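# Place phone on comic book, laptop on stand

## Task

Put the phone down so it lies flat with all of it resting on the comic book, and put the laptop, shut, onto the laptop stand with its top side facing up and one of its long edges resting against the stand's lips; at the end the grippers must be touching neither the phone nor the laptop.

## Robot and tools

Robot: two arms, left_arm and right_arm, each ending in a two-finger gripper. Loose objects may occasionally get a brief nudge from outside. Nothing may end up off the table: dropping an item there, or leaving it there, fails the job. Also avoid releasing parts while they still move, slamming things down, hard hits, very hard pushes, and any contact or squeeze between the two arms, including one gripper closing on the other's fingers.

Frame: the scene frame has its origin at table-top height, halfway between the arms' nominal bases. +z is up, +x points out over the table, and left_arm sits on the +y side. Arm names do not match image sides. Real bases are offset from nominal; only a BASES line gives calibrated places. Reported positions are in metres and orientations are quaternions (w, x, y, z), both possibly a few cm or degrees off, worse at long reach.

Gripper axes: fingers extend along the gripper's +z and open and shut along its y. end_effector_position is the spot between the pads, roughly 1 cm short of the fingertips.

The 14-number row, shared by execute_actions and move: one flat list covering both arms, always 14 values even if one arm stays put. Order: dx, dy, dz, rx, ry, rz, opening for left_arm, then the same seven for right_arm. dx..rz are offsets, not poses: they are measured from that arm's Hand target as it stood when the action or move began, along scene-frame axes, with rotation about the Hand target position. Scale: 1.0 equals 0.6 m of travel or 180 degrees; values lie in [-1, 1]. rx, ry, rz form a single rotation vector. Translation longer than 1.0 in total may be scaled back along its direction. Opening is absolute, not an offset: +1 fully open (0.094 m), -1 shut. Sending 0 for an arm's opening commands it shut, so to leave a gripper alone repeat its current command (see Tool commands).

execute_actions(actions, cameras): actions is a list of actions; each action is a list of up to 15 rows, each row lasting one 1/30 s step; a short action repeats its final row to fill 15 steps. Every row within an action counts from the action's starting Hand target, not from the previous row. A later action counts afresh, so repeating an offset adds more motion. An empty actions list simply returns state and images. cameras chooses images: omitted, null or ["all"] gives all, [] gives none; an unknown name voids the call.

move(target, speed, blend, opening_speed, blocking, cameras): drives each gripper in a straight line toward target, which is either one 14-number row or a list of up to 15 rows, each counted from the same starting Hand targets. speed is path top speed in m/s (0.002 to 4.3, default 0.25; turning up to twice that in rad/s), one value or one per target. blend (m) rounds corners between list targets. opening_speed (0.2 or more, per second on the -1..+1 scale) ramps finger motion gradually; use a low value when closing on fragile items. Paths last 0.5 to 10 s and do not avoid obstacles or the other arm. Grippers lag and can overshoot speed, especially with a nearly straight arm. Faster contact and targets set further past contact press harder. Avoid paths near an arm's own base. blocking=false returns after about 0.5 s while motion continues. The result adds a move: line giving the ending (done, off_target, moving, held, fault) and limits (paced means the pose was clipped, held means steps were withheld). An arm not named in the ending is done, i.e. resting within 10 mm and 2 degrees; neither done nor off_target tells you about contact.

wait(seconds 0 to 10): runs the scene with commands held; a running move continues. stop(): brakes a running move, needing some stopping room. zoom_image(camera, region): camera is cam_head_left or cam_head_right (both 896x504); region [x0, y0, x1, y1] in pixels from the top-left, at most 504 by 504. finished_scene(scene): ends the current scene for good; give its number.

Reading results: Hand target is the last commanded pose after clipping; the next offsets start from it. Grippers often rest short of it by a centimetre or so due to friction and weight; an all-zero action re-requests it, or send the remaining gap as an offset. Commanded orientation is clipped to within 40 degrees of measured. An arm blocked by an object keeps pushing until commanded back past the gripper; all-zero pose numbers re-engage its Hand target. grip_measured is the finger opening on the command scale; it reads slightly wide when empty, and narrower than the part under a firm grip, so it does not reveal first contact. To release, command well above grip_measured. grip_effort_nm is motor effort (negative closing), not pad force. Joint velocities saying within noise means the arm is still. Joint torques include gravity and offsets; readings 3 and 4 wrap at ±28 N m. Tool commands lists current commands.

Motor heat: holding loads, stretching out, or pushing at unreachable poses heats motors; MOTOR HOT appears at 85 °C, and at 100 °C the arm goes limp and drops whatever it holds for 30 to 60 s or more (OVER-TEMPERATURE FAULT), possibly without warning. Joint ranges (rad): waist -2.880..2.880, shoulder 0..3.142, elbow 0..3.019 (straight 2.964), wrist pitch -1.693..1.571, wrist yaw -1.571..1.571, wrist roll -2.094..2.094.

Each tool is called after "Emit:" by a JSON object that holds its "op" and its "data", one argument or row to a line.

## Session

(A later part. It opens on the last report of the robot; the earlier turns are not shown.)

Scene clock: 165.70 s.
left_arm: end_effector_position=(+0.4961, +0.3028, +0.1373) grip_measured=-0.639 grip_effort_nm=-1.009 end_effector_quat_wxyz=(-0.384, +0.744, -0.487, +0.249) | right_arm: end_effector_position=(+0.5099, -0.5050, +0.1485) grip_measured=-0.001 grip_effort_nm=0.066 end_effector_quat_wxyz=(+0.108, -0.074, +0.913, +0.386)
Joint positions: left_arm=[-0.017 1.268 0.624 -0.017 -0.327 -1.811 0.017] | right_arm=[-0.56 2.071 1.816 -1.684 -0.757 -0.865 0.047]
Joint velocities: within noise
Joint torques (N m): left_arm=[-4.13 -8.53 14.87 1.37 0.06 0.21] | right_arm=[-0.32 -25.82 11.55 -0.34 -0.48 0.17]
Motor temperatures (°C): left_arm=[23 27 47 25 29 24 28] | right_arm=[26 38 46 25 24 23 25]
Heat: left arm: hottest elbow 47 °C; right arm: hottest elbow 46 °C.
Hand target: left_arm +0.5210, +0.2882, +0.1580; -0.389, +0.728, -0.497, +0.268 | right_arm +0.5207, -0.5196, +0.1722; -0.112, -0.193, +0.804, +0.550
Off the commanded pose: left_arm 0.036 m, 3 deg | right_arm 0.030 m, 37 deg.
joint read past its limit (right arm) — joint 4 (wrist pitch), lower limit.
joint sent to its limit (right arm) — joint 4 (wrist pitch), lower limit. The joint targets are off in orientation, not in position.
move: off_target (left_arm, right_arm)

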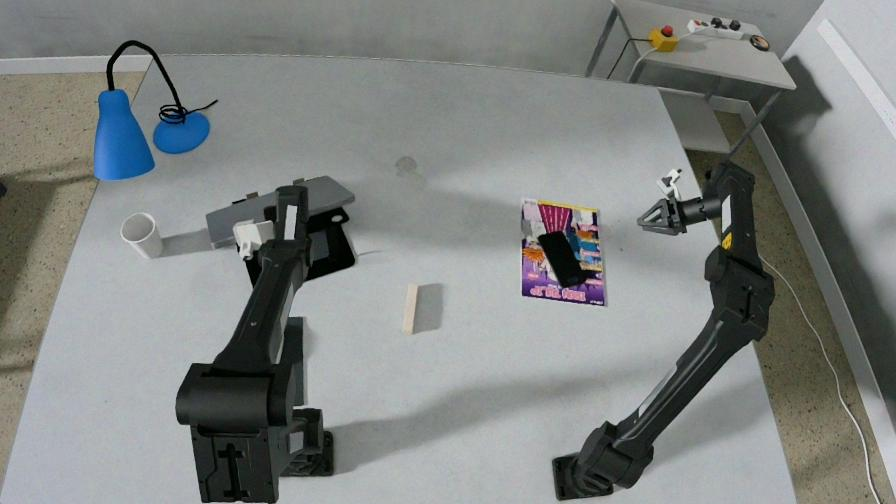

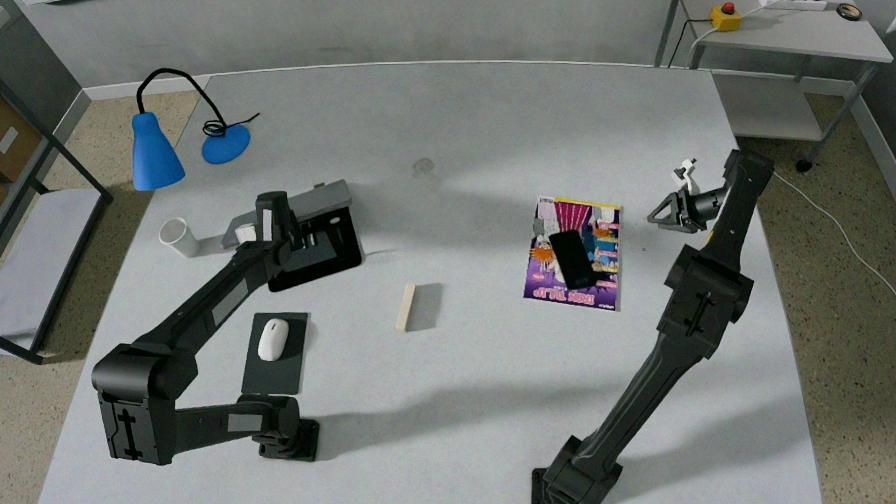

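Emit:
{"op": "move", "data": {
  "target": [0,0,-0.01,0,0,0,-0.5,0,0,0,0,0,0,0],
  "speed": 0.05,
  "opening_speed": 0.2
}}

Emit:
{"op": "zoom_image", "data": {
  "camera": "cam_head_left",
  "region": [180, 140, 400, 300]
}}

Emit:
{"op": "zoom_image", "data": {
  "camera": "cam_head_right",
  "region": [180, 140, 400, 300]
}}

Scene clock: 172.17 s.
left_arm: end_effector_position=(+0.4978, +0.3023, +0.1388) grip_measured=-0.504 grip_effort_nm=0.178 end_effector_quat_wxyz=(-0.385, +0.743, -0.487, +0.251) | right_arm: end_effector_position=(+0.5099, -0.5050, +0.1485) grip_measured=-0.001 grip_effort_nm=0.066 end_effector_quat_wxyz=(+0.108, -0.074, +0.913, +0.386)
Joint positions: left_arm=[-0.018 1.269 0.627 -0.013 -0.326 -1.809 0.023] | right_arm=[-0.56 2.071 1.816 -1.684 -0.757 -0.865 0.047]
Joint velocities: within noise
Joint torques (N m): left_arm=[-3.31 -7.53 14 2.17 0.03 0.17] | right_arm=[-0.44 -25.76 11.52 -0.38 -0.48 0.16]
Motor temperatures (°C): left_arm=[23 27 47 25 29 24 28] | right_arm=[26 38 46 25 24 23 25]
Heat: left arm: hottest elbow 47 °C; right arm: hottest elbow 46 °C.
Hand target: left_arm +0.5210, +0.2882, +0.1521; -0.390, +0.728, -0.497, +0.268 | right_arm +0.5207, -0.5196, +0.1722; -0.112, -0.193, +0.804, +0.550
Off the commanded pose: left_arm 0.030 m, 3 deg | right_arm 0.030 m, 37 deg.
joint read past its limit (right arm) — joint 4 (wrist pitch), lower limit.
joint sent to its limit (right arm) — joint 4 (wrist pitch), lower limit. The joint targets are off in orientation, not in position.
move: off_target (left_arm, right_arm)

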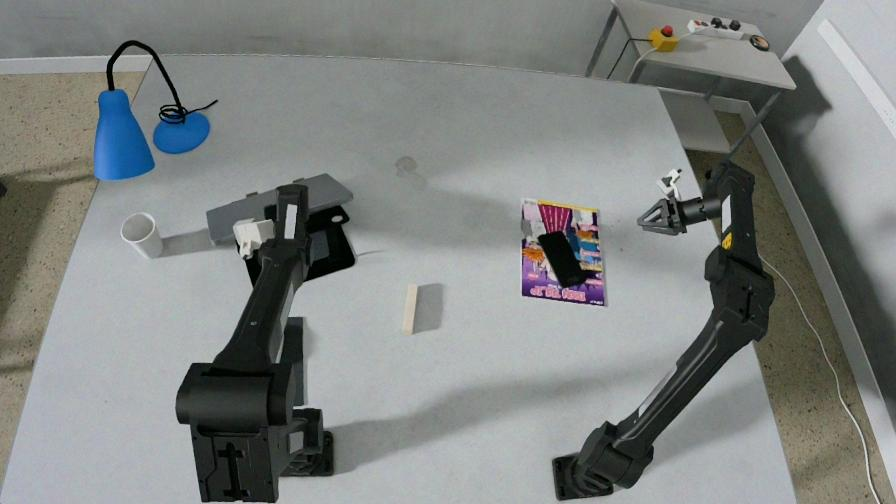

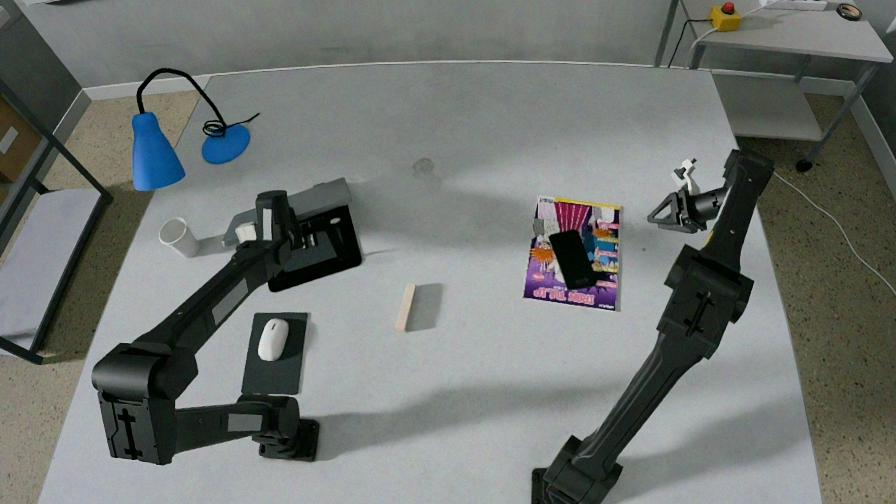

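Scaled by 2.291.

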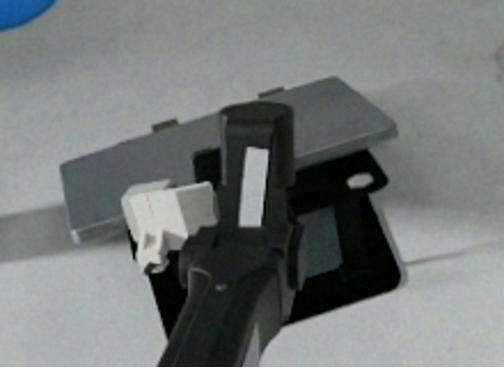

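Scaled by 2.291.

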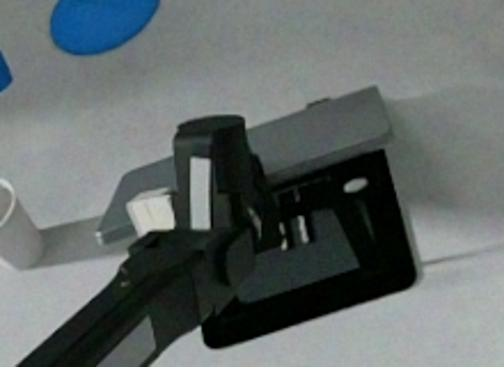

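Emit:
{"op": "move", "data": {
  "target": [
    [-0.02,0.005,0.0,0,0,0,-0.4,0,0,0,0,0,0,0],
    [-0.12,-0.03,0.055,0,0,0,-0.4,0,0,0,0,0,0,0]
  ],
  "speed": 0.05,
  "opening_speed": 0.3
}}

Emit:
{"op": "move", "data": {
  "target": [
    [-0.06,-0.03,0.05,0,0,0,-0.4,0,0,0,0,0,0,0],
    [-0.2,0.05,0.3,0,0,0,-0.4,0,0,0,0,0,0,0]
  ],
  "speed": [0.08,0.25]
}}

Emit:
{"op": "zoom_image", "data": {
  "camera": "cam_head_left",
  "region": [180, 140, 400, 300]
}}

Emit:
{"op": "zoom_image", "data": {
  "camera": "cam_head_right",
  "region": [180, 140, 400, 300]
}}

Emit:
{"op": "zoom_image", "data": {
  "camera": "cam_head_left",
  "region": [190, 155, 340, 225]
}}

Emit:
{"op": "zoom_image", "data": {
  "camera": "cam_head_right",
  "region": [220, 155, 370, 225]
}}

Scene clock: 179.47 s.
left_arm: end_effector_position=(+0.4531, +0.2757, +0.1842) grip_measured=-0.402 grip_effort_nm=0.115 end_effector_quat_wxyz=(-0.391, +0.729, -0.496, +0.263) | right_arm: end_effector_position=(+0.5099, -0.5050, +0.1485) grip_measured=-0.001 grip_effort_nm=0.071 end_effector_quat_wxyz=(+0.108, -0.074, +0.913, +0.386)
Joint positions: left_arm=[-0.097 1.036 0.583 -0.183 -0.369 -1.826 0.028] | right_arm=[-0.56 2.071 1.816 -1.684 -0.757 -0.865 0.047]
Joint velocities: within noise
Joint torques (N m): left_arm=[-2.32 -8.12 9.88 1.39 -0.35 0.03] | right_arm=[-0.44 -25.76 11.54 -0.38 -0.48 0.17]
Motor temperatures (°C): left_arm=[23 27 45 25 29 24 28] | right_arm=[26 39 47 25 24 23 25]
Heat: left arm: hottest elbow 45 °C; right arm: hottest elbow 47 °C.
Hand target: left_arm +0.4490, +0.2703, +0.1851; -0.390, +0.728, -0.497, +0.267 | right_arm +0.5207, -0.5196, +0.1722; -0.112, -0.193, +0.804, +0.550
Off the commanded pose: left_arm 0.007 m, 1 deg | right_arm 0.030 m, 37 deg.
joint read past its limit (right arm) — joint 4 (wrist pitch), lower limit.
joint sent to its limit (right arm) — joint 4 (wrist pitch), lower limit. The joint targets are off in orientation, not in position.
move: off_target (right_arm)

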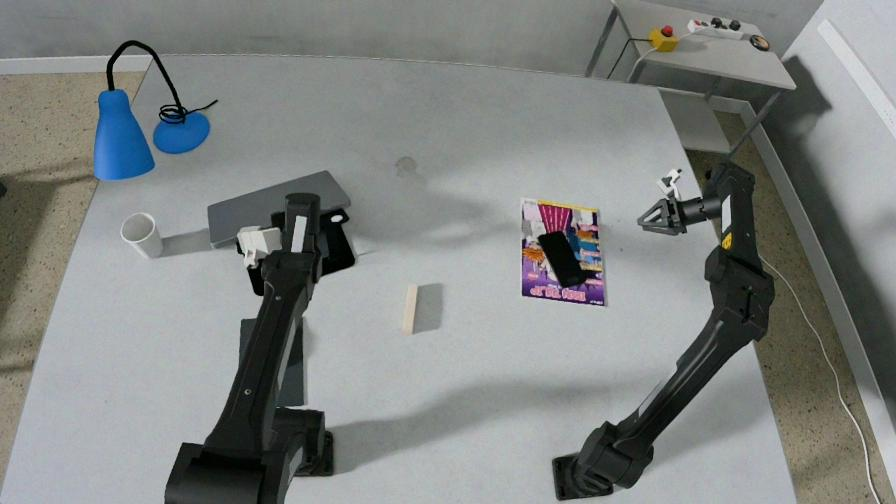

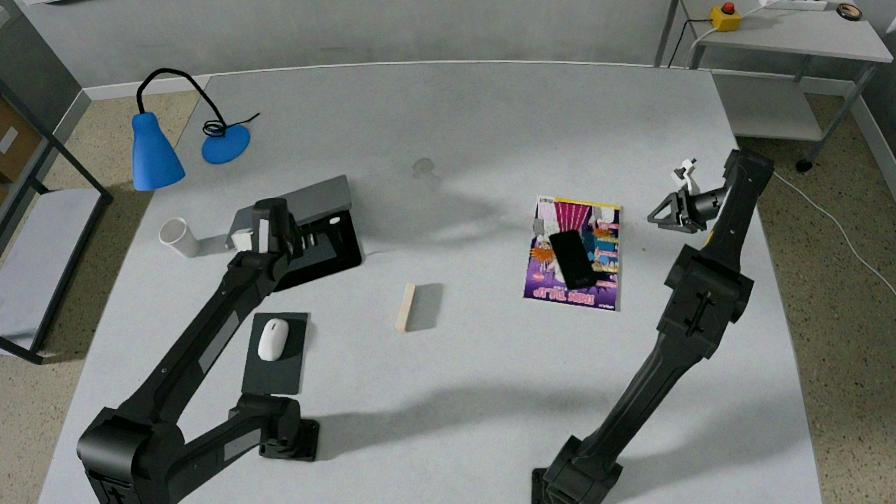

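Scene clock: 181.87 s.
left_arm: end_effector_position=(+0.3243, +0.2959, +0.3280) grip_measured=-0.402 grip_effort_nm=0.110 end_effector_quat_wxyz=(-0.373, +0.734, -0.508, +0.251) | right_arm: end_effector_position=(+0.5099, -0.5050, +0.1485) grip_measured=-0.001 grip_effort_nm=0.066 end_effector_quat_wxyz=(+0.108, -0.074, +0.913, +0.386)
Joint positions: left_arm=[-0.008 0.553 0.788 -0.902 -0.281 -1.773 0.028] | right_arm=[-0.56 2.071 1.816 -1.684 -0.757 -0.865 0.047]
Joint velocities: within noise
Joint torques (N m): left_arm=[-0.38 -1.38 18 1.29 -0.08 0.19] | right_arm=[-0.44 -25.82 11.54 -0.36 -0.48 0.17]
Motor temperatures (°C): left_arm=[23 27 45 24 29 24 28] | right_arm=[26 39 47 25 24 23 25]
Heat: left arm: hottest elbow 45 °C; right arm: hottest elbow 47 °C.
Hand target: left_arm +0.3290, +0.3003, +0.3651; -0.390, +0.728, -0.497, +0.268 | right_arm +0.5207, -0.5196, +0.1722; -0.112, -0.193, +0.804, +0.550
Off the commanded pose: left_arm 0.038 m, 3 deg | right_arm 0.030 m, 37 deg.
joint read past its limit (right arm) — joint 4 (wrist pitch), lower limit.
joint sent to its limit (right arm) — joint 4 (wrist pitch), lower limit. The joint targets are off in orientation, not in position.
move: off_target (left_arm, right_arm)

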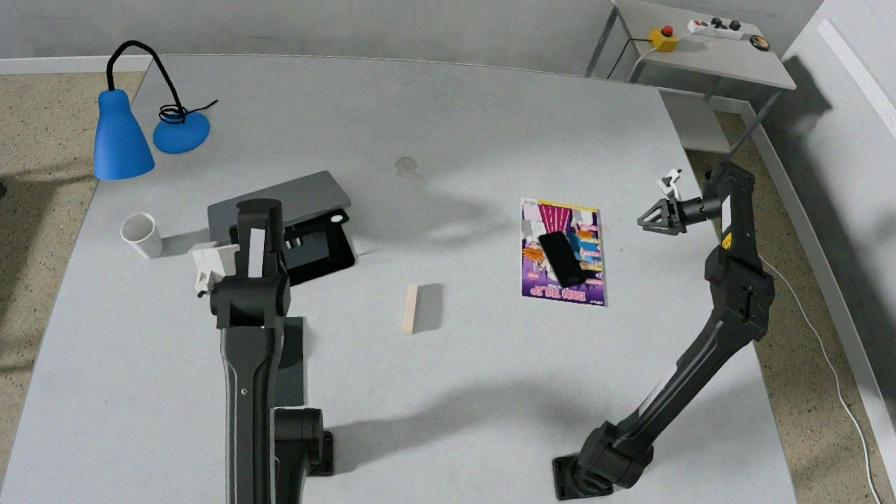

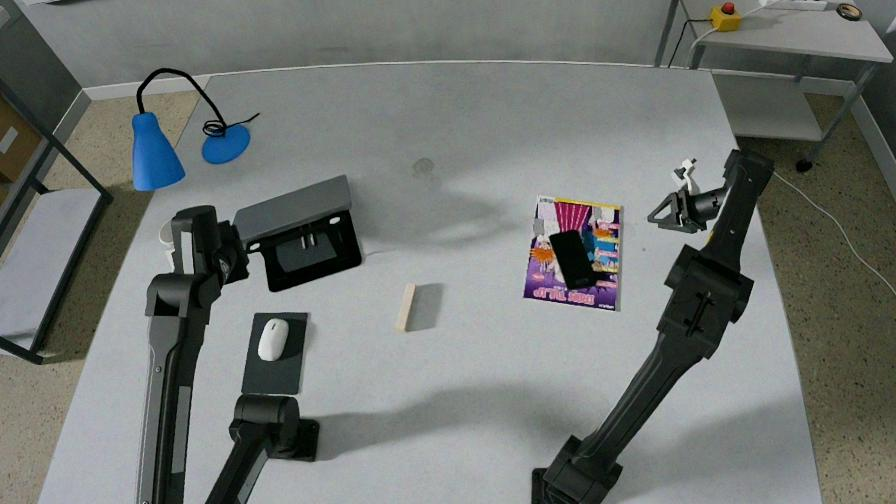

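Scaled by 2.291.

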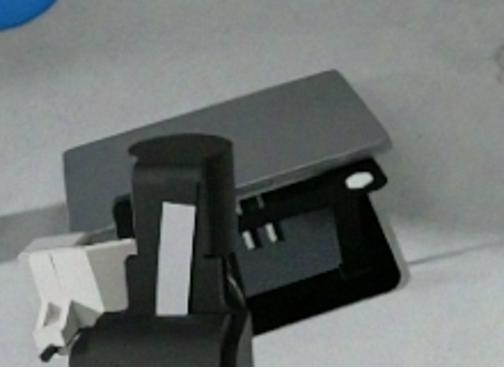

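Scaled by 2.291.

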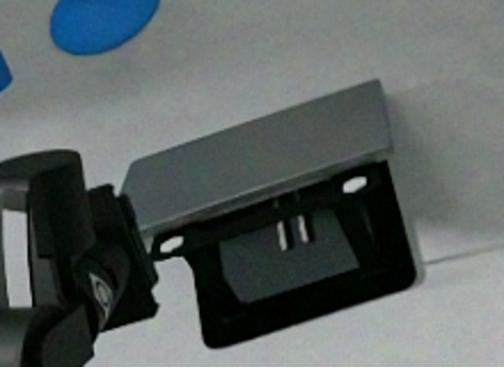

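Scaled by 3.360.

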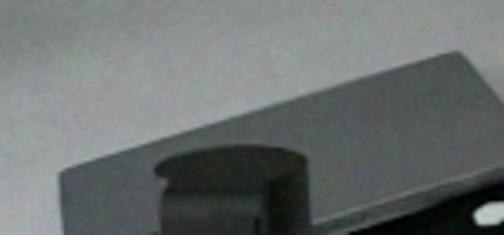

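Scaled by 3.360.

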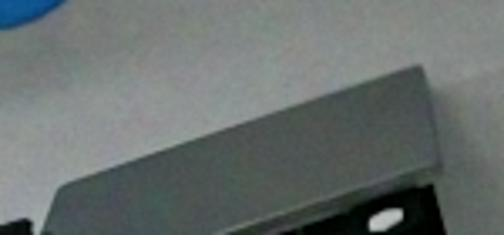

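Emit:
{"op": "finished_scene", "data": {
  "scene": 2
}}

The scene is finished: the task was done.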